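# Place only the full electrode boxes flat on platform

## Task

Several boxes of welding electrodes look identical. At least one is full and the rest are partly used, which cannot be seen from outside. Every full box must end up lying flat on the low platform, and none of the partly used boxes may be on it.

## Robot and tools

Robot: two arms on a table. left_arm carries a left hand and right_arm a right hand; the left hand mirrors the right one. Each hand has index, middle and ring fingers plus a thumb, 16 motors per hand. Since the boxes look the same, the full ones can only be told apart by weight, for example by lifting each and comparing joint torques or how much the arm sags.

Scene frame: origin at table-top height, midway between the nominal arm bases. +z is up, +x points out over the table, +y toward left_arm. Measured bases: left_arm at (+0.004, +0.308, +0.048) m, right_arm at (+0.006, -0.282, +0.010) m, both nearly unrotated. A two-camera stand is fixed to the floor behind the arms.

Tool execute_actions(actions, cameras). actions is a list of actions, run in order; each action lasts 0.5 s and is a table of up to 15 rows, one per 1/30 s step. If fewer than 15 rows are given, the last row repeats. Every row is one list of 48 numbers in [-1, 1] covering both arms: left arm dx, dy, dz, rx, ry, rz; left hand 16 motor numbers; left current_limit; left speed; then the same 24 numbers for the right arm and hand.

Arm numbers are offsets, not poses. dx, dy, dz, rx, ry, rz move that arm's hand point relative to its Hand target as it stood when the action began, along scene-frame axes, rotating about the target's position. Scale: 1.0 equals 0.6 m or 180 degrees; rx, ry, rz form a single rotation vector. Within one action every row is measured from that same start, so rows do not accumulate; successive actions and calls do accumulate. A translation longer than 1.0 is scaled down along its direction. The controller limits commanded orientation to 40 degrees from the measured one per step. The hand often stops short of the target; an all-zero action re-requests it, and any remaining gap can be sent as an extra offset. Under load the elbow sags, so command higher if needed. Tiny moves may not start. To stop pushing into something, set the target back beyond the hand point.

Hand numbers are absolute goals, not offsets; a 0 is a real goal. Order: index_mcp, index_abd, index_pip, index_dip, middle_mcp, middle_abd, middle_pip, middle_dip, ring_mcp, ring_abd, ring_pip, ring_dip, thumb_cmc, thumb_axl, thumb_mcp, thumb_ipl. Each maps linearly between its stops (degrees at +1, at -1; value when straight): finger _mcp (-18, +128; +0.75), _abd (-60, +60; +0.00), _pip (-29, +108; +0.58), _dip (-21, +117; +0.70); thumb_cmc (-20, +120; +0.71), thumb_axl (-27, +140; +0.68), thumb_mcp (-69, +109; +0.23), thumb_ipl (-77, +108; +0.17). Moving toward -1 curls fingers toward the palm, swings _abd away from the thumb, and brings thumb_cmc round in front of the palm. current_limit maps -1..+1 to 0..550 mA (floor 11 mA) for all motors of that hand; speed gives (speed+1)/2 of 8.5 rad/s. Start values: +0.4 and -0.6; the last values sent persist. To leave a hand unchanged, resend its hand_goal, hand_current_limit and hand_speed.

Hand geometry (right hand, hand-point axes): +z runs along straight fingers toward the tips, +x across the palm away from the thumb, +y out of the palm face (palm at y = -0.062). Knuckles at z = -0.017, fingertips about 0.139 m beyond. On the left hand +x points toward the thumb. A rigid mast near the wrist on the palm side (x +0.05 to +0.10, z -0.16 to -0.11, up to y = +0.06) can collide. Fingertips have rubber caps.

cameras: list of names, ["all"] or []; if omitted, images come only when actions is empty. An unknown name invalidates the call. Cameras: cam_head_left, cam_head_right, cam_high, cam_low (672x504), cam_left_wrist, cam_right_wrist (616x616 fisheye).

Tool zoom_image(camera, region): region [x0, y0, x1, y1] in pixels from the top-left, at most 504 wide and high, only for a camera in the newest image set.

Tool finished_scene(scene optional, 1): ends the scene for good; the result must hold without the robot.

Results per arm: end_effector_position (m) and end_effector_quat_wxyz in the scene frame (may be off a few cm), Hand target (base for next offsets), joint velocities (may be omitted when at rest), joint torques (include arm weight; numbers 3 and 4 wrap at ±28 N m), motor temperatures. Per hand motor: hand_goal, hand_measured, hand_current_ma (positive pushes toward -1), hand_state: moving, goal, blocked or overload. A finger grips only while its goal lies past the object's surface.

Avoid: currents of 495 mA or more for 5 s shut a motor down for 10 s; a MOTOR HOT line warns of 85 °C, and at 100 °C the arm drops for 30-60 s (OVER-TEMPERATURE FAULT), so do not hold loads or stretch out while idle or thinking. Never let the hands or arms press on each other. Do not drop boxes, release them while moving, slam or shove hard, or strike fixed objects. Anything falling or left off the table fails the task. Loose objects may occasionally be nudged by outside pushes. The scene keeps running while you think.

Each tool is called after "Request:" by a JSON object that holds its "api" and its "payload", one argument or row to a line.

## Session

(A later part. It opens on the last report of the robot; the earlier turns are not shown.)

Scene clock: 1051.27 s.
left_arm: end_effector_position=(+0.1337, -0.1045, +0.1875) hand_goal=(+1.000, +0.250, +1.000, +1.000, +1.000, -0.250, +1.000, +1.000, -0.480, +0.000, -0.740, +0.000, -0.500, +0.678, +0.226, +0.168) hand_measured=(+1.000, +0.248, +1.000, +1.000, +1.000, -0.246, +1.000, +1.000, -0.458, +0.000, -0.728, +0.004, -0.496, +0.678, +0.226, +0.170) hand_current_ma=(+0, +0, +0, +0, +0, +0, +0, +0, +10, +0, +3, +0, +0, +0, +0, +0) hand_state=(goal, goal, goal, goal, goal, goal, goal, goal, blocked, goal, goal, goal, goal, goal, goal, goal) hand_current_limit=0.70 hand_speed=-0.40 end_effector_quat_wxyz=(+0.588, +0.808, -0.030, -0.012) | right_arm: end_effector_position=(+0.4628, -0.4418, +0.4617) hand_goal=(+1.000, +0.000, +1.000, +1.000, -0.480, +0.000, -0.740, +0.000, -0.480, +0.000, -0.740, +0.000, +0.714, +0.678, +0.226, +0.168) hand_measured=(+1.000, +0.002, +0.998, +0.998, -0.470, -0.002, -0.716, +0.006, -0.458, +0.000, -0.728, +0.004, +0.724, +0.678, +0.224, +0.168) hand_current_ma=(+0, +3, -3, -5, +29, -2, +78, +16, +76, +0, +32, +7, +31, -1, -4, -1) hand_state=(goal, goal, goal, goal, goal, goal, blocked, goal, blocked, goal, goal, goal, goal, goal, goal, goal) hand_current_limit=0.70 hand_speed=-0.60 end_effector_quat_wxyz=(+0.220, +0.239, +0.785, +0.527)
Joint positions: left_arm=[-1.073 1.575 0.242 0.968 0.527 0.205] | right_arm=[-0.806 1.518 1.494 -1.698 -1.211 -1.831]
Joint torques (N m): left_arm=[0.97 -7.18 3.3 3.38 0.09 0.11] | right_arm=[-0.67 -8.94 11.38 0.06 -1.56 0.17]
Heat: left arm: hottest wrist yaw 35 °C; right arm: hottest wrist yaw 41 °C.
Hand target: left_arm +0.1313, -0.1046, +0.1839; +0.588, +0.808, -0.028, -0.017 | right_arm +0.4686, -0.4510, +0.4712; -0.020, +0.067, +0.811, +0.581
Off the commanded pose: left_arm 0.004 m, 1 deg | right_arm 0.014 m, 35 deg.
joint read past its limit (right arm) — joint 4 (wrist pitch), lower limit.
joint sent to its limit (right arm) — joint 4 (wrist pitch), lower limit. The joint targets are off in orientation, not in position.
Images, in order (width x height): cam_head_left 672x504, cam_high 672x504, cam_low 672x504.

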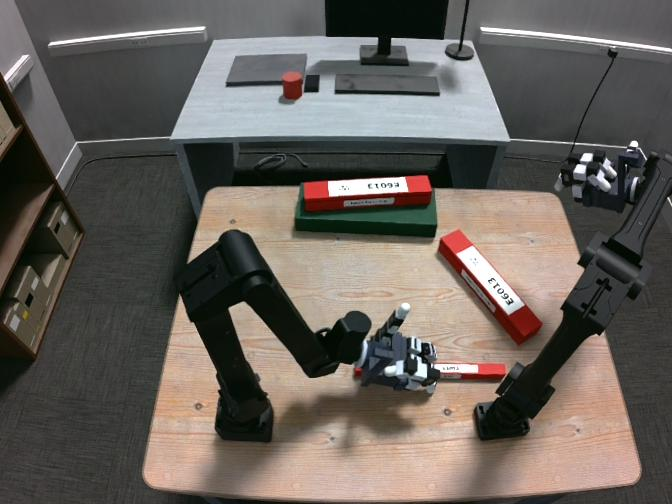

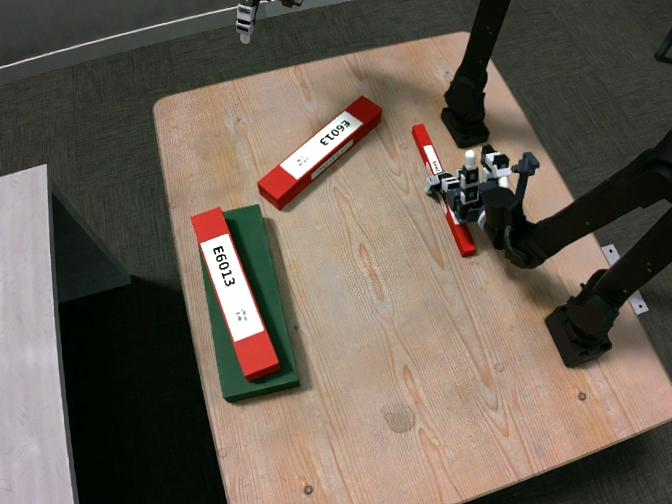

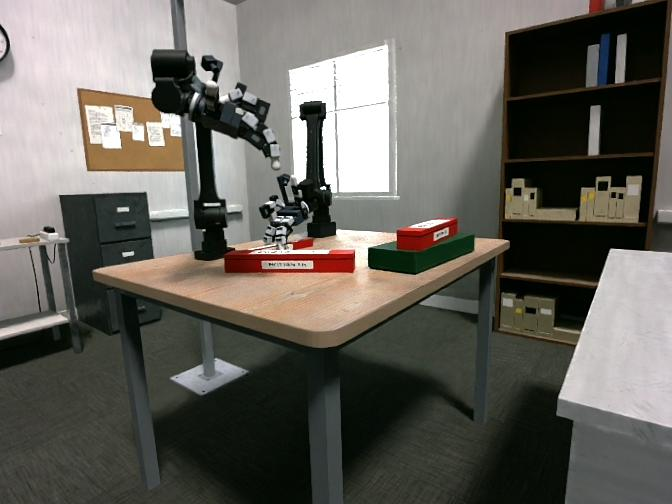

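Request:
{"api": "execute_actions", "payload": {
  "actions": [
    [[0,0,-0.008,0,0,0,1,-0.1,1,1,1,0.1,1,1,-0.48,0,-0.74,0,-0.5,0.678,0.226,0.168,0.78,-0.6,0,0,0,0,0,0,1,0,1,1,-0.48,0,-0.74,0,-0.48,0,-0.74,0,0.714,0.678,0.226,0.168,0.7,-0.6]],
    [[0,0,0,0,0,0,1,-0.4,1,1,1,0.1,1,1,-0.48,0,-0.74,0,-0.5,0.678,0.226,0.168,0.78,-0.6,0,0,0,0,0,0,1,0,1,1,-0.48,0,-0.74,0,-0.48,0,-0.74,0,0.714,0.678,0.226,0.168,0.7,-0.6]]
  ],
  "cameras": ["cam_head_left","cam_high"]
}}

Request:
{"api": "zoom_image", "payload": {
  "camera": "cam_head_left",
  "region": [330, 230, 530, 390]
}}

Request:
{"api": "zoom_image", "payload": {
  "camera": "cam_high",
  "region": [400, 110, 500, 270]
}}

Scene clock: 1057.27 s.
left_arm: end_effector_position=(+0.1346, -0.1046, +0.1867) hand_goal=(+1.000, -0.400, +1.000, +1.000, +1.000, +0.100, +1.000, +1.000, -0.480, +0.000, -0.740, +0.000, -0.500, +0.678, +0.226, +0.168) hand_measured=(+1.000, +0.020, +0.998, +1.000, +1.000, -0.010, +1.000, +1.000, -0.458, +0.000, -0.728, +0.004, -0.498, +0.678, +0.226, +0.170) hand_current_ma=(+0, +489, +0, +0, +0, -147, +0, +0, +10, +0, +3, +0, +0, +0, +0, +0) hand_state=(goal, blocked, goal, goal, goal, blocked, goal, goal, blocked, goal, goal, goal, goal, goal, goal, goal) hand_current_limit=0.78 hand_speed=-0.60 end_effector_quat_wxyz=(+0.593, +0.805, -0.030, -0.007) | right_arm: end_effector_position=(+0.4628, -0.4418, +0.4617) hand_goal=(+1.000, +0.000, +1.000, +1.000, -0.480, +0.000, -0.740, +0.000, -0.480, +0.000, -0.740, +0.000, +0.714, +0.678, +0.226, +0.168) hand_measured=(+1.000, +0.002, +0.998, +0.998, -0.470, -0.002, -0.716, +0.006, -0.458, +0.000, -0.728, +0.004, +0.724, +0.678, +0.224, +0.168) hand_current_ma=(+0, +3, -3, -5, +29, -2, +78, +16, +76, +0, +32, +7, +31, -1, -4, -1) hand_state=(goal, goal, goal, goal, goal, goal, blocked, goal, blocked, goal, goal, goal, goal, goal, goal, goal) hand_current_limit=0.70 hand_speed=-0.60 end_effector_quat_wxyz=(+0.220, +0.239, +0.785, +0.527)
Joint positions: left_arm=[-1.073 1.599 0.242 1.006 0.522 0.205] | right_arm=[-0.806 1.518 1.494 -1.698 -1.211 -1.831]
Joint torques (N m): left_arm=[1.03 -6.89 3.07 3.11 0.3 0.11] | right_arm=[-0.62 -8.94 11.4 0.06 -1.57 0.18]
Heat: left arm: hottest wrist yaw 35 °C; right arm: hottest wrist yaw 41 °C.
Hand target: left_arm +0.1312, -0.1047, +0.1790; +0.588, +0.808, -0.028, -0.017 | right_arm +0.4686, -0.4510, +0.4712; -0.020, +0.067, +0.811, +0.581
Off the commanded pose: left_arm 0.008 m, 1 deg | right_arm 0.014 m, 35 deg.
joint read past its limit (right arm) — joint 4 (wrist pitch), lower limit.
joint sent to its limit (right arm) — joint 4 (wrist pitch), lower limit. The joint targets are off in orientation, not in position.
Images, in order (width x height): cam_head_left 672x504, cam_high 672x504.

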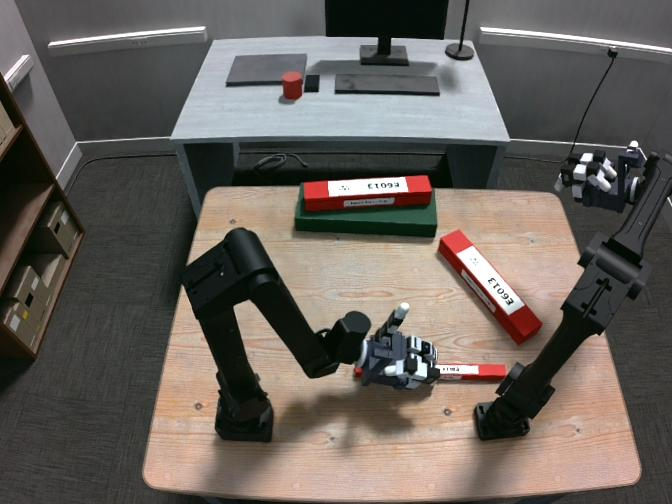

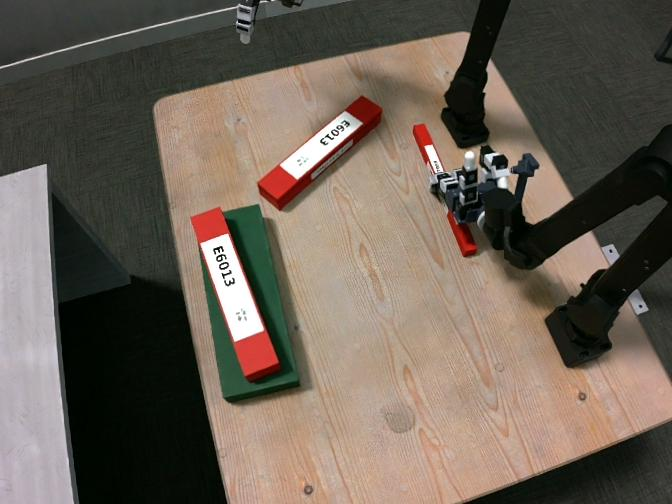

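Scaled by 2.520.

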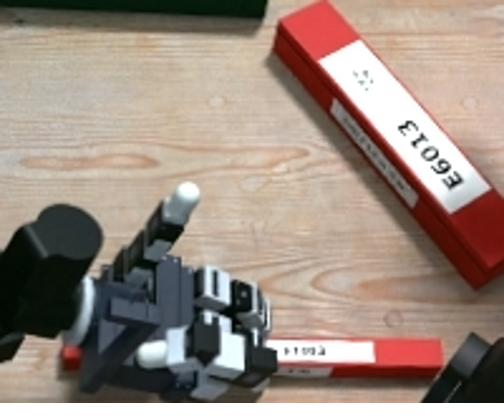

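Scaled by 3.150.

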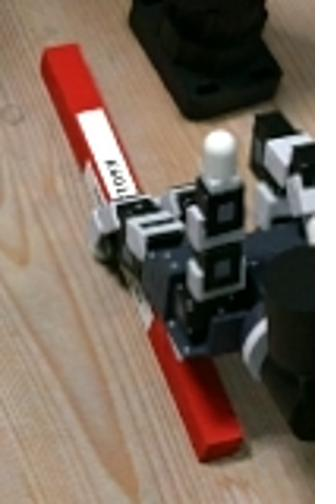

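Request:
{"api": "execute_actions", "payload": {
  "actions": [
    [[0,0,0.015,0,0,0,1,-0.4,1,1,1,0.1,1,1,-0.48,0,-0.74,0,-0.5,0.678,0.226,0.168,0.78,-0.6,0,0,0,0,0,0,1,0,1,1,-0.48,0,-0.74,0,-0.48,0,-0.74,0,0.714,0.678,0.226,0.168,0.7,-0.6]],
    [[0,0,0.015,0,0,0,1,-0.4,1,1,1,0.1,1,1,-0.48,0,-0.74,0,-0.5,0.678,0.226,0.168,0.78,-0.6,0,0,0,0,0,0,1,0,1,1,-0.48,0,-0.74,0,-0.48,0,-0.74,0,0.714,0.678,0.226,0.168,0.7,-0.6]],
    [[0,0,0.015,0,0,0,1,-0.4,1,1,1,0.1,1,1,-0.48,0,-0.74,0,-0.5,0.678,0.226,0.168,0.78,-0.6,0,0,0,0,0,0,1,0,1,1,-0.48,0,-0.74,0,-0.48,0,-0.74,0,0.714,0.678,0.226,0.168,0.7,-0.6]]
  ]
}}

Request:
{"api": "execute_actions", "payload": {
  "actions": [
    [[0,0,0.015,0,0,0,1,-0.4,1,1,1,0.1,1,1,-0.48,0,-0.74,0,-0.5,0.678,0.226,0.168,0.78,-0.6,0,0,0,0,0,0,1,0,1,1,-0.48,0,-0.74,0,-0.48,0,-0.74,0,0.714,0.678,0.226,0.168,0.7,-0.6]]
  ],
  "cameras": ["cam_head_left","cam_high","cam_low"]
}}

Request:
{"api": "zoom_image", "payload": {
  "camera": "cam_head_left",
  "region": [330, 230, 530, 390]
}}

Request:
{"api": "zoom_image", "payload": {
  "camera": "cam_low",
  "region": [220, 180, 340, 260]
}}

Scene clock: 1062.93 s.
left_arm: end_effector_position=(+0.1334, -0.1021, +0.1886) hand_goal=(+1.000, -0.400, +1.000, +1.000, +1.000, +0.100, +1.000, +1.000, -0.480, +0.000, -0.740, +0.000, -0.500, +0.678, +0.226, +0.168) hand_measured=(+0.998, +0.018, +0.996, +0.998, +1.000, -0.010, +1.000, +0.998, -0.458, +0.000, -0.728, +0.004, -0.498, +0.678, +0.226, +0.170) hand_current_ma=(+0, +490, +0, +0, +0, -147, +0, +0, +10, +0, +3, +0, +0, +0, +0, +0) hand_state=(goal, blocked, goal, goal, goal, blocked, goal, goal, blocked, goal, goal, goal, goal, goal, goal, goal) hand_current_limit=0.78 hand_speed=-0.60 end_effector_quat_wxyz=(+0.572, +0.820, -0.021, -0.020) | right_arm: end_effector_position=(+0.4628, -0.4418, +0.4617) hand_goal=(+1.000, +0.000, +1.000, +1.000, -0.480, +0.000, -0.740, +0.000, -0.480, +0.000, -0.740, +0.000, +0.714, +0.678, +0.226, +0.168) hand_measured=(+1.000, +0.002, +0.998, +0.998, -0.470, -0.002, -0.716, +0.006, -0.458, +0.000, -0.728, +0.004, +0.724, +0.678, +0.224, +0.168) hand_current_ma=(+0, +3, -3, -5, +29, -2, +78, +16, +76, +0, +32, +7, +31, -1, -4, -1) hand_state=(goal, goal, goal, goal, goal, goal, blocked, goal, blocked, goal, goal, goal, goal, goal, goal, goal) hand_current_limit=0.70 hand_speed=-0.60 end_effector_quat_wxyz=(+0.220, +0.239, +0.785, +0.527)
Joint positions: left_arm=[-1.073 1.494 0.239 0.846 0.522 0.203] | right_arm=[-0.806 1.518 1.494 -1.698 -1.211 -1.831]
Joint torques (N m): left_arm=[0.97 -10.34 4.51 2.8 0.34 0.12] | right_arm=[-0.62 -8.88 11.4 0.06 -1.57 0.18]
Heat: left arm: hottest wrist yaw 35 °C; right arm: hottest wrist yaw 41 °C.
Hand target: left_arm +0.1312, -0.1047, +0.2060; +0.588, +0.808, -0.028, -0.017 | right_arm +0.4686, -0.4510, +0.4712; -0.020, +0.067, +0.811, +0.581
Off the commanded pose: left_arm 0.018 m, 2 deg | right_arm 0.014 m, 35 deg.
joint read past its limit (right arm) — joint 4 (wrist pitch), lower limit.
joint sent to its limit (right arm) — joint 4 (wrist pitch), lower limit. The joint targets are off in orientation, not in position.

Scene clock: 1063.63 s.
left_arm: end_effector_position=(+0.1329, -0.1004, +0.1897) hand_goal=(+1.000, -0.400, +1.000, +1.000, +1.000, +0.100, +1.000, +1.000, -0.480, +0.000, -0.740, +0.000, -0.500, +0.678, +0.226, +0.168) hand_measured=(+1.000, +0.018, +0.996, +0.996, +1.000, -0.010, +1.000, +0.998, -0.458, +0.000, -0.728, +0.004, -0.498, +0.678, +0.226, +0.170) hand_current_ma=(+0, +489, +0, +0, +0, -147, +0, +0, +10, +0, +3, +0, +0, +0, +0, +0) hand_state=(goal, blocked, goal, goal, goal, blocked, goal, goal, blocked, goal, goal, goal, goal, goal, goal, goal) hand_current_limit=0.78 hand_speed=-0.60 end_effector_quat_wxyz=(+0.564, +0.825, -0.016, -0.026) | right_arm: end_effector_position=(+0.4628, -0.4418, +0.4617) hand_goal=(+1.000, +0.000, +1.000, +1.000, -0.480, +0.000, -0.740, +0.000, -0.480, +0.000, -0.740, +0.000, +0.714, +0.678, +0.226, +0.168) hand_measured=(+1.000, +0.002, +0.998, +0.998, -0.470, -0.002, -0.716, +0.006, -0.458, +0.000, -0.728, +0.004, +0.724, +0.678, +0.224, +0.168) hand_current_ma=(+0, +3, -3, -5, +29, -2, +78, +16, +76, +0, +32, +7, +31, -1, -4, -1) hand_state=(goal, goal, goal, goal, goal, goal, blocked, goal, blocked, goal, goal, goal, goal, goal, goal, goal) hand_current_limit=0.70 hand_speed=-0.60 end_effector_quat_wxyz=(+0.220, +0.239, +0.785, +0.527)
Joint positions: left_arm=[-1.073 1.449 0.237 0.781 0.522 0.199] | right_arm=[-0.806 1.518 1.494 -1.698 -1.211 -1.831]
Joint torques (N m): left_arm=[0.97 -10.99 5.23 3.14 0.34 0.17] | right_arm=[-0.67 -8.94 11.38 0.06 -1.57 0.18]
Heat: left arm: hottest wrist yaw 35 °C; right arm: hottest wrist yaw 41 °C.
Hand target: left_arm +0.1312, -0.1047, +0.2151; +0.588, +0.808, -0.028, -0.017 | right_arm +0.4686, -0.4510, +0.4712; -0.020, +0.067, +0.811, +0.581
Off the commanded pose: left_arm 0.026 m, 4 deg | right_arm 0.014 m, 35 deg.
joint read past its limit (right arm) — joint 4 (wrist pitch), lower limit.
joint sent to its limit (right arm) — joint 4 (wrist pitch), lower limit. The joint targets are off in orientation, not in position.
Images, in order (width x height): cam_head_left 672x504, cam_high 672x504, cam_low 672x504.

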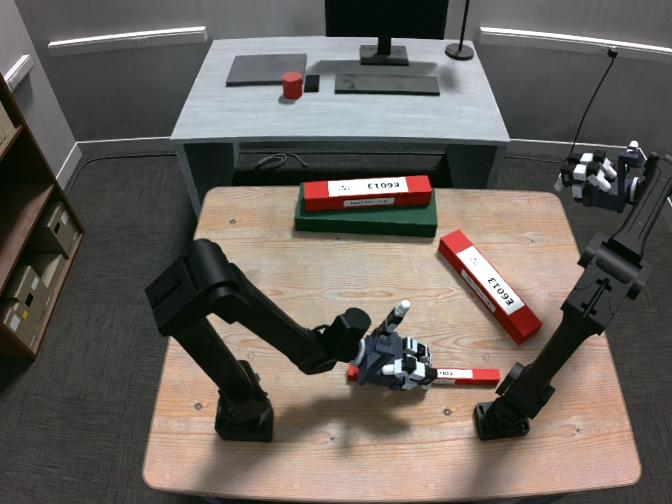

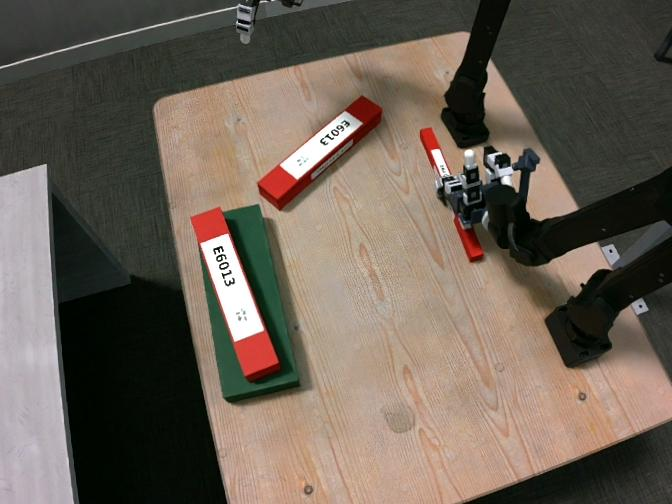

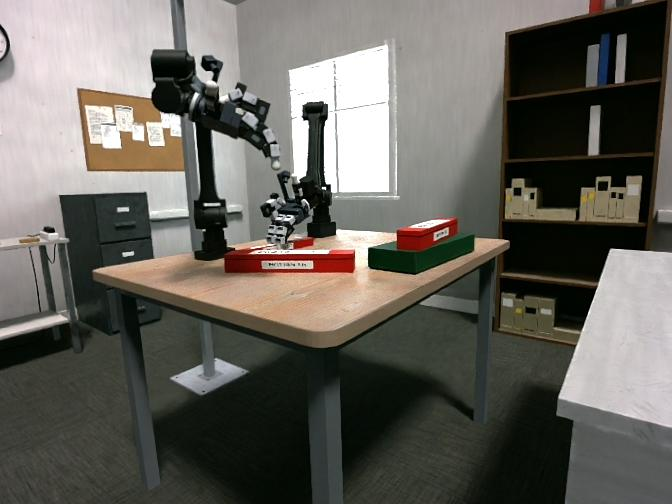

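Scaled by 2.520.

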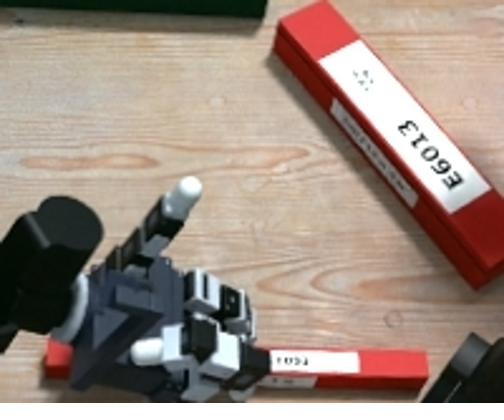

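Scaled by 4.200.

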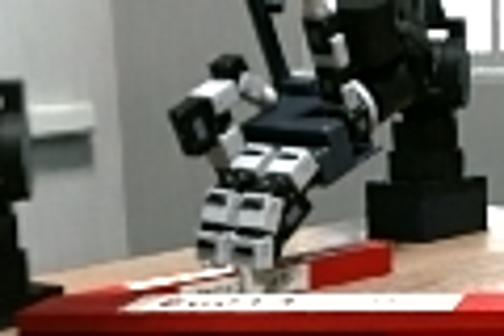

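Request:
{"api": "execute_actions", "payload": {
  "actions": [
    [[0,0,0.015,0,0,0,1,-0.4,1,1,1,0.1,1,1,-0.48,0,-0.74,0,-0.5,0.678,0.226,0.168,0.78,-0.6,0,0,0,0,0,0,1,0,1,1,-0.48,0,-0.74,0,-0.48,0,-0.74,0,0.714,0.678,0.226,0.168,0.7,-0.6]],
    [[0,0,0.015,0,0,0,1,-0.4,1,1,1,0.1,1,1,-0.48,0,-0.74,0,-0.5,0.678,0.226,0.168,0.78,-0.6,0,0,0,0,0,0,1,0,1,1,-0.48,0,-0.74,0,-0.48,0,-0.74,0,0.714,0.678,0.226,0.168,0.7,-0.6]]
  ]
}}

Request:
{"api": "execute_actions", "payload": {
  "actions": [
    [[0,0,0.015,0,0,0,1,-0.4,1,1,1,0.1,1,1,-0.48,0,-0.74,0,-0.5,0.678,0.226,0.168,0.78,-0.6,0,0,0,0,0,0,1,0,1,1,-0.48,0,-0.74,0,-0.48,0,-0.74,0,0.714,0.678,0.226,0.168,0.7,-0.6]]
  ],
  "cameras": ["cam_head_left","cam_high","cam_low"]
}}

Request:
{"api": "zoom_image", "payload": {
  "camera": "cam_head_left",
  "region": [330, 230, 530, 390]
}}

Request:
{"api": "zoom_image", "payload": {
  "camera": "cam_low",
  "region": [220, 180, 340, 260]
}}

Request:
{"api": "zoom_image", "payload": {
  "camera": "cam_high",
  "region": [400, 110, 500, 270]
}}

Scene clock: 1065.77 s.
left_arm: end_effector_position=(+0.1315, -0.0971, +0.1997) hand_goal=(+1.000, -0.400, +1.000, +1.000, +1.000, +0.100, +1.000, +1.000, -0.480, +0.000, -0.740, +0.000, -0.500, +0.678, +0.226, +0.168) hand_measured=(+1.000, +0.018, +1.000, +0.996, +1.000, -0.010, +1.000, +1.000, -0.458, +0.000, -0.728, +0.004, -0.498, +0.678, +0.226, +0.170) hand_current_ma=(+0, +489, +0, +0, +0, -147, +0, +0, +10, +0, +3, +0, +0, +0, +0, +0) hand_state=(goal, blocked, goal, goal, goal, blocked, goal, goal, blocked, goal, goal, goal, goal, goal, goal, goal) hand_current_limit=0.78 hand_speed=-0.60 end_effector_quat_wxyz=(+0.556, +0.830, -0.011, -0.031) | right_arm: end_effector_position=(+0.4628, -0.4418, +0.4617) hand_goal=(+1.000, +0.000, +1.000, +1.000, -0.480, +0.000, -0.740, +0.000, -0.480, +0.000, -0.740, +0.000, +0.714, +0.678, +0.226, +0.168) hand_measured=(+1.000, +0.002, +0.998, +0.998, -0.470, -0.002, -0.716, +0.006, -0.458, +0.000, -0.728, +0.004, +0.724, +0.678, +0.224, +0.168) hand_current_ma=(+0, +3, -3, -5, +29, -2, +78, +16, +76, +0, +32, +7, +31, -1, -4, -1) hand_state=(goal, goal, goal, goal, goal, goal, blocked, goal, blocked, goal, goal, goal, goal, goal, goal, goal) hand_current_limit=0.70 hand_speed=-0.60 end_effector_quat_wxyz=(+0.220, +0.239, +0.785, +0.527)
Joint positions: left_arm=[-1.073 1.351 0.237 0.661 0.521 0.195] | right_arm=[-0.806 1.518 1.494 -1.698 -1.211 -1.831]
Joint torques (N m): left_arm=[1.03 -10.34 6.79 3.44 0.37 0.22] | right_arm=[-0.62 -8.94 11.38 0.05 -1.57 0.17]
Heat: left arm: hottest wrist yaw 35 °C; right arm: hottest wrist yaw 41 °C.
Hand target: left_arm +0.1312, -0.1047, +0.2332; +0.588, +0.808, -0.028, -0.017 | right_arm +0.4686, -0.4510, +0.4712; -0.020, +0.067, +0.811, +0.581
Off the commanded pose: left_arm 0.034 m, 5 deg | right_arm 0.014 m, 35 deg.
joint read past its limit (right arm) — joint 4 (wrist pitch), lower limit.
joint sent to its limit (right arm) — joint 4 (wrist pitch), lower limit. The joint targets are off in orientation, not in position.

Scene clock: 1066.50 s.
left_arm: end_effector_position=(+0.1304, -0.0950, +0.2055) hand_goal=(+1.000, -0.400, +1.000, +1.000, +1.000, +0.100, +1.000, +1.000, -0.480, +0.000, -0.740, +0.000, -0.500, +0.678, +0.226, +0.168) hand_measured=(+1.000, +0.018, +1.000, +0.996, +1.000, -0.010, +1.000, +1.000, -0.458, +0.000, -0.728, +0.004, -0.498, +0.678, +0.226, +0.170) hand_current_ma=(+0, +490, +0, +0, +0, -147, +0, +0, +10, +0, +3, +0, +0, +0, +0, +0) hand_state=(goal, blocked, goal, goal, goal, blocked, goal, goal, blocked, goal, goal, goal, goal, goal, goal, goal) hand_current_limit=0.78 hand_speed=-0.60 end_effector_quat_wxyz=(+0.554, +0.832, -0.010, -0.033) | right_arm: end_effector_position=(+0.4628, -0.4418, +0.4617) hand_goal=(+1.000, +0.000, +1.000, +1.000, -0.480, +0.000, -0.740, +0.000, -0.480, +0.000, -0.740, +0.000, +0.714, +0.678, +0.226, +0.168) hand_measured=(+1.000, +0.002, +0.998, +0.998, -0.470, -0.002, -0.716, +0.006, -0.458, +0.000, -0.728, +0.004, +0.724, +0.678, +0.224, +0.168) hand_current_ma=(+0, +3, -3, -5, +29, -2, +78, +16, +76, +0, +32, +7, +31, -1, -4, -1) hand_state=(goal, goal, goal, goal, goal, goal, blocked, goal, blocked, goal, goal, goal, goal, goal, goal, goal) hand_current_limit=0.70 hand_speed=-0.60 end_effector_quat_wxyz=(+0.220, +0.239, +0.785, +0.527)
Joint positions: left_arm=[-1.073 1.302 0.237 0.605 0.521 0.194] | right_arm=[-0.806 1.518 1.494 -1.698 -1.211 -1.831]
Joint torques (N m): left_arm=[0.97 -9.99 7.65 3.43 0.39 0.23] | right_arm=[-0.62 -8.94 11.38 0.05 -1.57 0.18]
Heat: left arm: hottest shoulder 34 °C; right arm: hottest wrist yaw 41 °C.
Hand target: left_arm +0.1312, -0.1047, +0.2421; +0.588, +0.808, -0.028, -0.017 | right_arm +0.4686, -0.4510, +0.4712; -0.020, +0.067, +0.811, +0.581
Off the commanded pose: left_arm 0.038 m, 6 deg | right_arm 0.014 m, 35 deg.
joint read past its limit (right arm) — joint 4 (wrist pitch), lower limit.
joint sent to its limit (right arm) — joint 4 (wrist pitch), lower limit. The joint targets are off in orientation, not in position.
Images, in order (width x height): cam_head_left 672x504, cam_high 672x504, cam_low 672x504.

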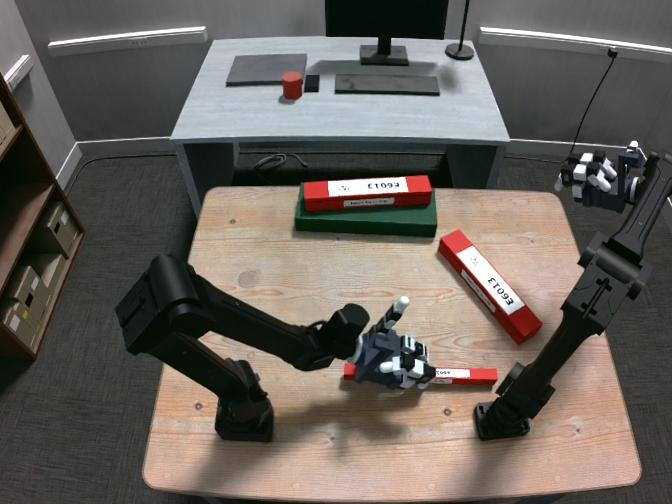

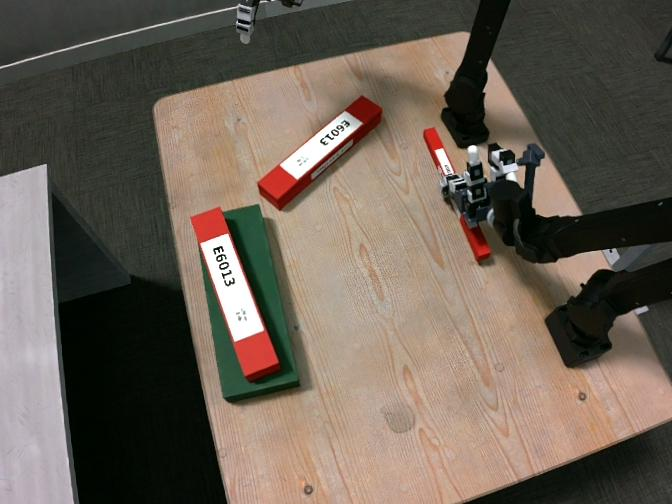

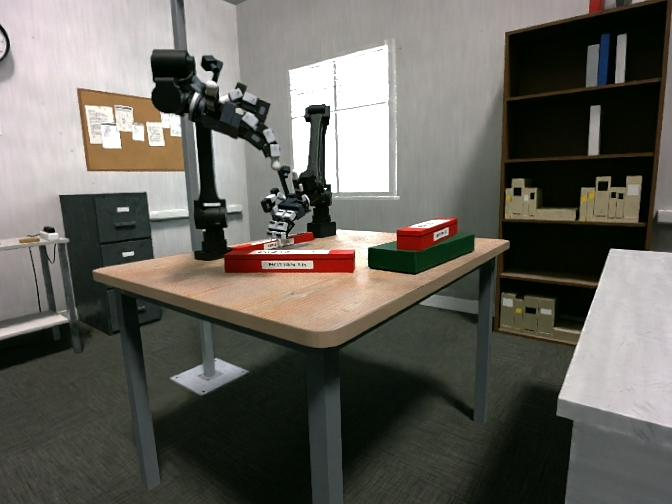

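Scaled by 2.520.

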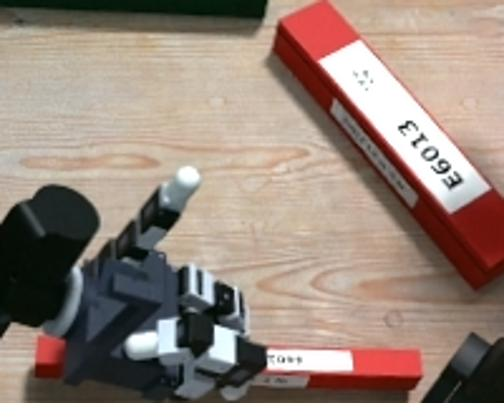

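Scaled by 4.200.

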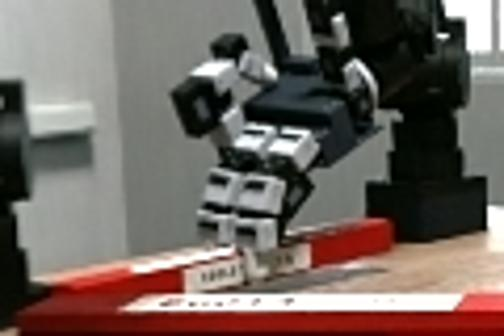

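Scaled by 3.150.

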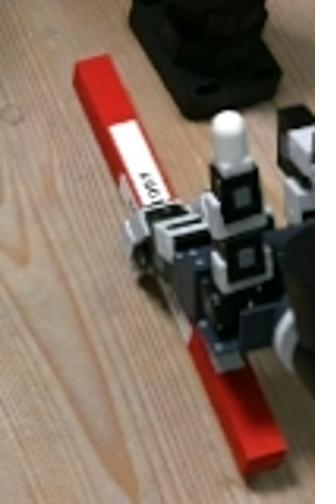

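Request:
{"api": "execute_actions", "payload": {
  "actions": [
    [[0,0,0.015,0,0,0,1,-0.4,1,1,1,0.1,1,1,-0.48,0,-0.74,0,-0.5,0.678,0.226,0.168,0.78,-0.6,0,0,0,0,0,0,1,0,1,1,-0.48,0,-0.74,0,-0.48,0,-0.74,0,0.714,0.678,0.226,0.168,0.7,-0.6]],
    [[0,0,0.015,0,0,0,1,-0.4,1,1,1,0.1,1,1,-0.48,0,-0.74,0,-0.5,0.678,0.226,0.168,0.78,-0.6,0,0,0,0,0,0,1,0,1,1,-0.48,0,-0.74,0,-0.48,0,-0.74,0,0.714,0.678,0.226,0.168,0.7,-0.6]]
  ],
  "cameras": ["cam_head_left","cam_high","cam_low"]
}}

Request:
{"api": "zoom_image", "payload": {
  "camera": "cam_low",
  "region": [200, 160, 380, 290]
}}

Request:
{"api": "zoom_image", "payload": {
  "camera": "cam_high",
  "region": [400, 110, 500, 270]
}}

Scene clock: 1068.57 s.
left_arm: end_effector_position=(+0.1278, -0.0902, +0.2150) hand_goal=(+1.000, -0.400, +1.000, +1.000, +1.000, +0.100, +1.000, +1.000, -0.480, +0.000, -0.740, +0.000, -0.500, +0.678, +0.226, +0.168) hand_measured=(+1.000, +0.018, +1.000, +0.996, +1.000, -0.010, +1.000, +1.000, -0.458, +0.000, -0.728, +0.004, -0.498, +0.678, +0.226, +0.170) hand_current_ma=(+0, +489, +0, +0, +0, -147, +0, +0, +10, +0, +3, +0, +0, +0, +0, +0) hand_state=(goal, blocked, goal, goal, goal, blocked, goal, goal, blocked, goal, goal, goal, goal, goal, goal, goal) hand_current_limit=0.78 hand_speed=-0.60 end_effector_quat_wxyz=(+0.548, +0.836, -0.007, -0.036) | right_arm: end_effector_position=(+0.4628, -0.4418, +0.4617) hand_goal=(+1.000, +0.000, +1.000, +1.000, -0.480, +0.000, -0.740, +0.000, -0.480, +0.000, -0.740, +0.000, +0.714, +0.678, +0.226, +0.168) hand_measured=(+1.000, +0.002, +0.998, +0.998, -0.470, -0.002, -0.716, +0.006, -0.458, +0.000, -0.728, +0.004, +0.724, +0.678, +0.224, +0.168) hand_current_ma=(+0, +3, -3, -5, +29, -2, +78, +16, +76, +0, +32, +7, +31, -1, -4, -1) hand_state=(goal, goal, goal, goal, goal, goal, blocked, goal, blocked, goal, goal, goal, goal, goal, goal, goal) hand_current_limit=0.70 hand_speed=-0.60 end_effector_quat_wxyz=(+0.220, +0.239, +0.785, +0.527)
Joint positions: left_arm=[-1.073 1.21 0.237 0.497 0.521 0.194] | right_arm=[-0.806 1.518 1.494 -1.698 -1.211 -1.831]
Joint torques (N m): left_arm=[1.03 -9.23 9.58 3.41 0.41 0.22] | right_arm=[-0.67 -8.94 11.37 0.06 -1.57 0.18]
Heat: left arm: hottest shoulder 34 °C; right arm: hottest wrist yaw 41 °C.
Hand target: left_arm +0.1312, -0.1047, +0.2600; +0.588, +0.808, -0.028, -0.017 | right_arm +0.4686, -0.4510, +0.4712; -0.020, +0.067, +0.811, +0.581
Off the commanded pose: left_arm 0.048 m, 6 deg | right_arm 0.014 m, 35 deg.
joint read past its limit (right arm) — joint 4 (wrist pitch), lower limit.
joint sent to its limit (right arm) — joint 4 (wrist pitch), lower limit. The joint targets are off in orientation, not in position.
Images, in order (width x height): cam_head_left 672x504, cam_high 672x504, cam_low 672x504.

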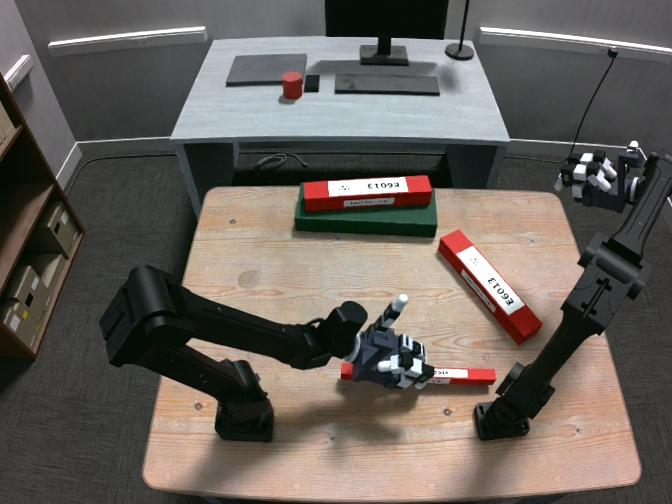

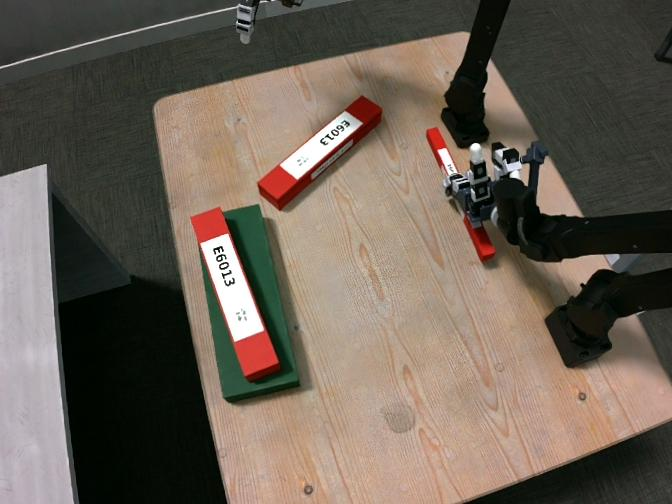

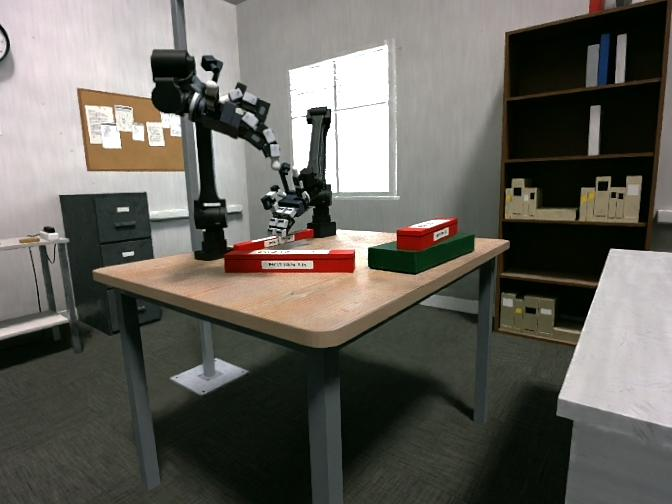

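Scaled by 2.800.

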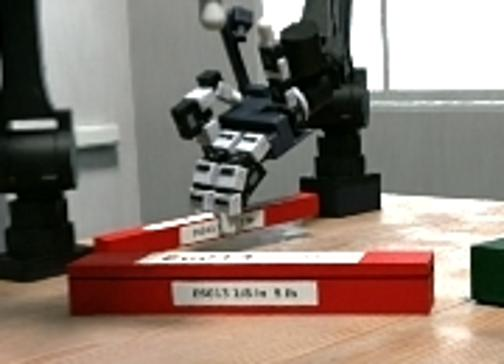

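Scaled by 3.150.

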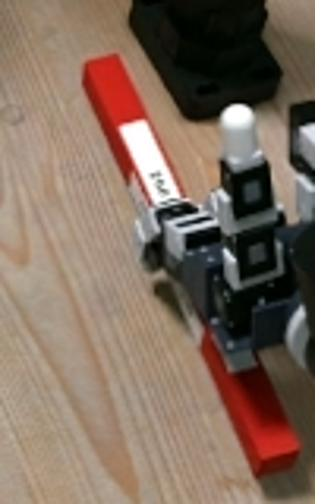

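Request:
{"api": "zoom_image", "payload": {
  "camera": "cam_head_left",
  "region": [330, 300, 530, 420]
}}

Request:
{"api": "zoom_image", "payload": {
  "camera": "cam_low",
  "region": [215, 215, 325, 265]
}}

Scaled by 2.520.

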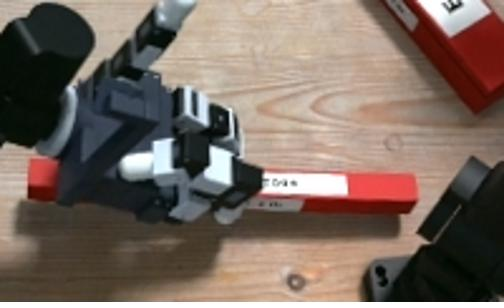

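Scaled by 4.582.

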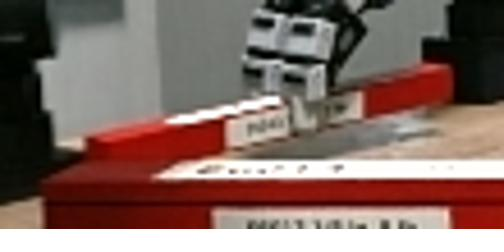

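Request:
{"api": "execute_actions", "payload": {
  "actions": [
    [[0,0,0.015,-0.012,0,0,1,-0.4,1,1,1,0.1,1,1,-0.48,0,-0.74,0,-0.5,0.678,0.226,0.168,0.78,-0.6,0,0,0,0,0,0,1,0,1,1,-0.48,0,-0.74,0,-0.48,0,-0.74,0,0.714,0.678,0.226,0.168,0.7,-0.6]],
    [[0,0,0.015,-0.012,0,0,1,-0.4,1,1,1,0.1,1,1,-0.48,0,-0.74,0,-0.5,0.678,0.226,0.168,0.78,-0.6,0,0,0,0,0,0,1,0,1,1,-0.48,0,-0.74,0,-0.48,0,-0.74,0,0.714,0.678,0.226,0.168,0.7,-0.6]],
    [[0,0,0.015,-0.012,0,0,1,-0.4,1,1,1,0.1,1,1,-0.48,0,-0.74,0,-0.5,0.678,0.226,0.168,0.78,-0.6,0,0,0,0,0,0,1,0,1,1,-0.48,0,-0.74,0,-0.48,0,-0.74,0,0.714,0.678,0.226,0.168,0.7,-0.6]]
  ]
}}

Request:
{"api": "execute_actions", "payload": {
  "actions": [
    [[0,0,0.015,0,0,0,1,-0.4,1,1,1,0.1,1,1,-0.48,0,-0.74,0,-0.5,0.678,0.226,0.168,0.78,-0.6,0,0,0,0,0,0,1,0,1,1,-0.48,0,-0.74,0,-0.48,0,-0.74,0,0.714,0.678,0.226,0.168,0.7,-0.6]],
    [[0,0,0.015,0,0,0,1,-0.4,1,1,1,0.1,1,1,-0.48,0,-0.74,0,-0.5,0.678,0.226,0.168,0.78,-0.6,0,0,0,0,0,0,1,0,1,1,-0.48,0,-0.74,0,-0.48,0,-0.74,0,0.714,0.678,0.226,0.168,0.7,-0.6]]
  ],
  "cameras": ["cam_head_left","cam_high","cam_low"]
}}

Request:
{"api": "zoom_image", "payload": {
  "camera": "cam_low",
  "region": [200, 160, 380, 290]
}}

Request:
{"api": "zoom_image", "payload": {
  "camera": "cam_head_left",
  "region": [330, 300, 530, 420]
}}

Scene clock: 1072.27 s.
left_arm: end_effector_position=(+0.1301, -0.0920, +0.2426) hand_goal=(+1.000, -0.400, +1.000, +1.000, +1.000, +0.100, +1.000, +1.000, -0.480, +0.000, -0.740, +0.000, -0.500, +0.678, +0.226, +0.168) hand_measured=(+1.000, +0.018, +1.000, +0.998, +1.000, -0.010, +1.000, +1.000, -0.458, +0.000, -0.728, +0.004, -0.498, +0.678, +0.226, +0.170) hand_current_ma=(+0, +490, +0, +0, +0, -147, +0, +0, +10, +0, +3, +0, +0, +0, +0, +0) hand_state=(goal, blocked, goal, goal, goal, blocked, goal, goal, blocked, goal, goal, goal, goal, goal, goal, goal) hand_current_limit=0.78 hand_speed=-0.60 end_effector_quat_wxyz=(+0.589, +0.807, -0.005, -0.034) | right_arm: end_effector_position=(+0.4628, -0.4418, +0.4617) hand_goal=(+1.000, +0.000, +1.000, +1.000, -0.480, +0.000, -0.740, +0.000, -0.480, +0.000, -0.740, +0.000, +0.714, +0.678, +0.226, +0.168) hand_measured=(+1.000, +0.002, +0.998, +0.998, -0.470, -0.002, -0.716, +0.006, -0.458, +0.000, -0.728, +0.004, +0.724, +0.678, +0.224, +0.168) hand_current_ma=(+0, +3, -3, -5, +29, -2, +78, +16, +76, +0, +32, +7, +31, -1, -4, -1) hand_state=(goal, goal, goal, goal, goal, goal, blocked, goal, blocked, goal, goal, goal, goal, goal, goal, goal) hand_current_limit=0.70 hand_speed=-0.60 end_effector_quat_wxyz=(+0.220, +0.239, +0.785, +0.527)
Joint positions: left_arm=[-1.078 1.21 0.237 0.615 0.528 0.136] | right_arm=[-0.806 1.518 1.494 -1.698 -1.211 -1.831]
Joint torques (N m): left_arm=[0.79 -7.82 9.36 4.98 0.43 0.2] | right_arm=[-0.62 -9 11.38 0.06 -1.57 0.17]
Heat: left arm: hottest shoulder 34 °C; right arm: hottest wrist yaw 41 °C.
Hand target: left_arm +0.1312, -0.1047, +0.2871; +0.633, +0.774, -0.029, -0.016 | right_arm +0.4686, -0.4510, +0.4712; -0.020, +0.067, +0.811, +0.581
Off the commanded pose: left_arm 0.046 m, 7 deg | right_arm 0.014 m, 35 deg.
joint read past its limit (right arm) — joint 4 (wrist pitch), lower limit.
joint sent to its limit (right arm) — joint 4 (wrist pitch), lower limit. The joint targets are off in orientation, not in position.

Scene clock: 1073.50 s.
left_arm: end_effector_position=(+0.1280, -0.0884, +0.2499) hand_goal=(+1.000, -0.400, +1.000, +1.000, +1.000, +0.100, +1.000, +1.000, -0.480, +0.000, -0.740, +0.000, -0.500, +0.678, +0.226, +0.168) hand_measured=(+1.000, +0.018, +1.000, +0.998, +1.000, -0.010, +1.000, +1.000, -0.458, +0.000, -0.728, +0.004, -0.498, +0.678, +0.226, +0.170) hand_current_ma=(+0, +490, +0, +0, +0, -147, +0, +0, +10, +0, +3, +0, +0, +0, +0, +0) hand_state=(goal, blocked, goal, goal, goal, blocked, goal, goal, blocked, goal, goal, goal, goal, goal, goal, goal) hand_current_limit=0.78 hand_speed=-0.60 end_effector_quat_wxyz=(+0.587, +0.809, -0.004, -0.036) | right_arm: end_effector_position=(+0.4628, -0.4418, +0.4617) hand_goal=(+1.000, +0.000, +1.000, +1.000, -0.480, +0.000, -0.740, +0.000, -0.480, +0.000, -0.740, +0.000, +0.714, +0.678, +0.226, +0.168) hand_measured=(+1.000, +0.002, +0.998, +0.998, -0.470, -0.002, -0.716, +0.006, -0.458, +0.000, -0.728, +0.004, +0.724, +0.678, +0.224, +0.168) hand_current_ma=(+0, +3, -3, -5, +29, -2, +78, +16, +76, +0, +32, +7, +31, -1, -4, -1) hand_state=(goal, goal, goal, goal, goal, goal, blocked, goal, blocked, goal, goal, goal, goal, goal, goal, goal) hand_current_limit=0.70 hand_speed=-0.60 end_effector_quat_wxyz=(+0.220, +0.239, +0.785, +0.527)
Joint positions: left_arm=[-1.079 1.148 0.237 0.547 0.528 0.134] | right_arm=[-0.806 1.518 1.494 -1.698 -1.211 -1.831]
Joint torques (N m): left_arm=[0.85 -8.94 11.21 3.54 0.43 0.21] | right_arm=[-0.67 -8.94 11.38 0.06 -1.57 0.18]
Heat: left arm: hottest shoulder 34 °C; right arm: hottest wrist yaw 41 °C.
Hand target: left_arm +0.1312, -0.1047, +0.3050; +0.633, +0.774, -0.029, -0.016 | right_arm +0.4686, -0.4510, +0.4712; -0.020, +0.067, +0.811, +0.581
Off the commanded pose: left_arm 0.058 m, 8 deg | right_arm 0.014 m, 35 deg.
joint read past its limit (right arm) — joint 4 (wrist pitch), lower limit.
joint sent to its limit (right arm) — joint 4 (wrist pitch), lower limit. The joint targets are off in orientation, not in position.
Images, in order (width x height): cam_head_left 672x504, cam_high 672x504, cam_low 672x504.

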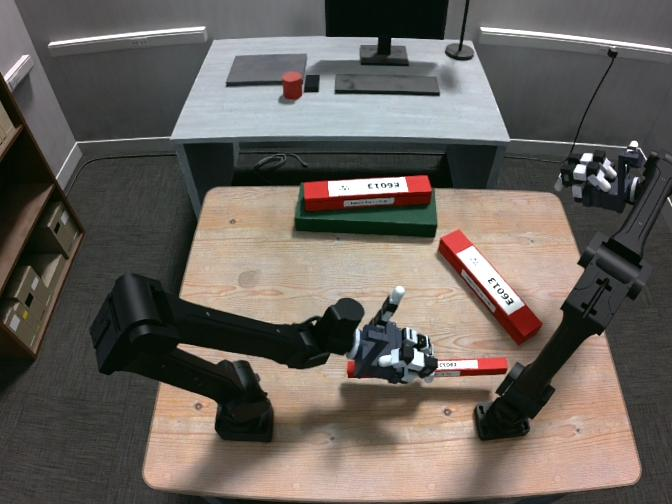

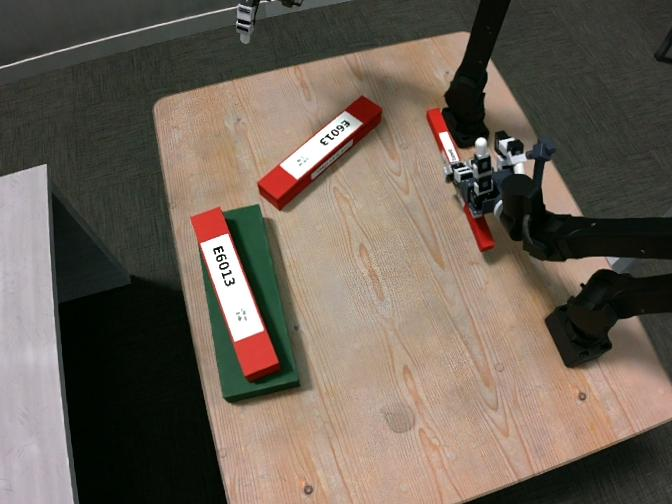

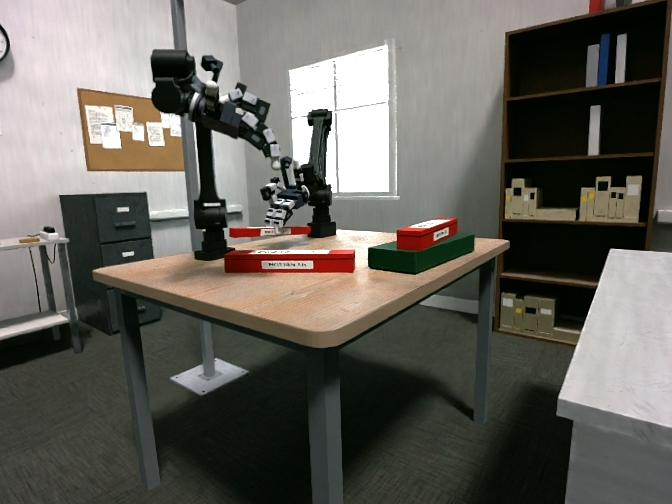

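Scaled by 2.800.

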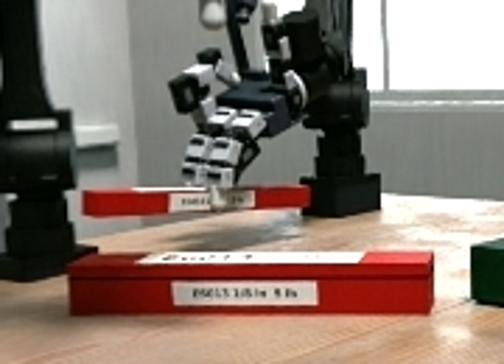

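Scaled by 2.520.

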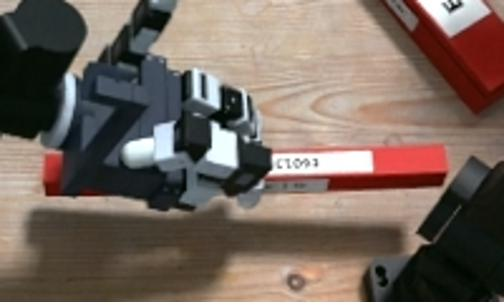

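Request:
{"api": "zoom_image", "payload": {
  "camera": "cam_head_left",
  "region": [285, 160, 445, 250]
}}

Request:
{"api": "zoom_image", "payload": {
  "camera": "cam_high",
  "region": [180, 190, 310, 410]
}}

Request:
{"api": "zoom_image", "payload": {
  "camera": "cam_low",
  "region": [360, 200, 490, 280]
}}

Scaled by 3.150.

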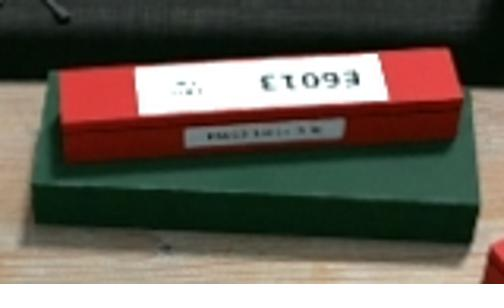

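Scaled by 2.291.

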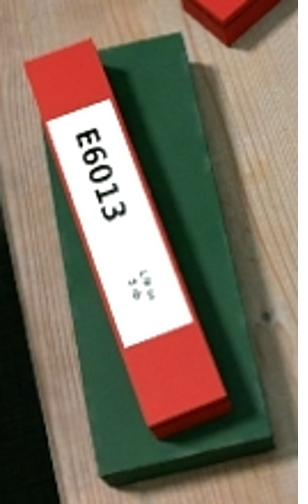

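Scaled by 3.877.

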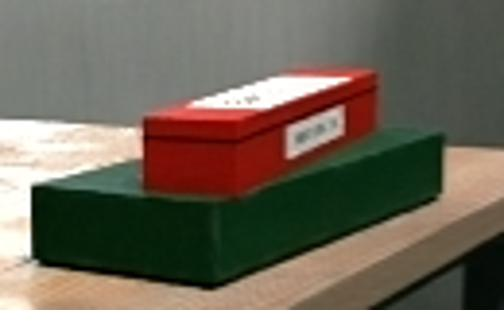

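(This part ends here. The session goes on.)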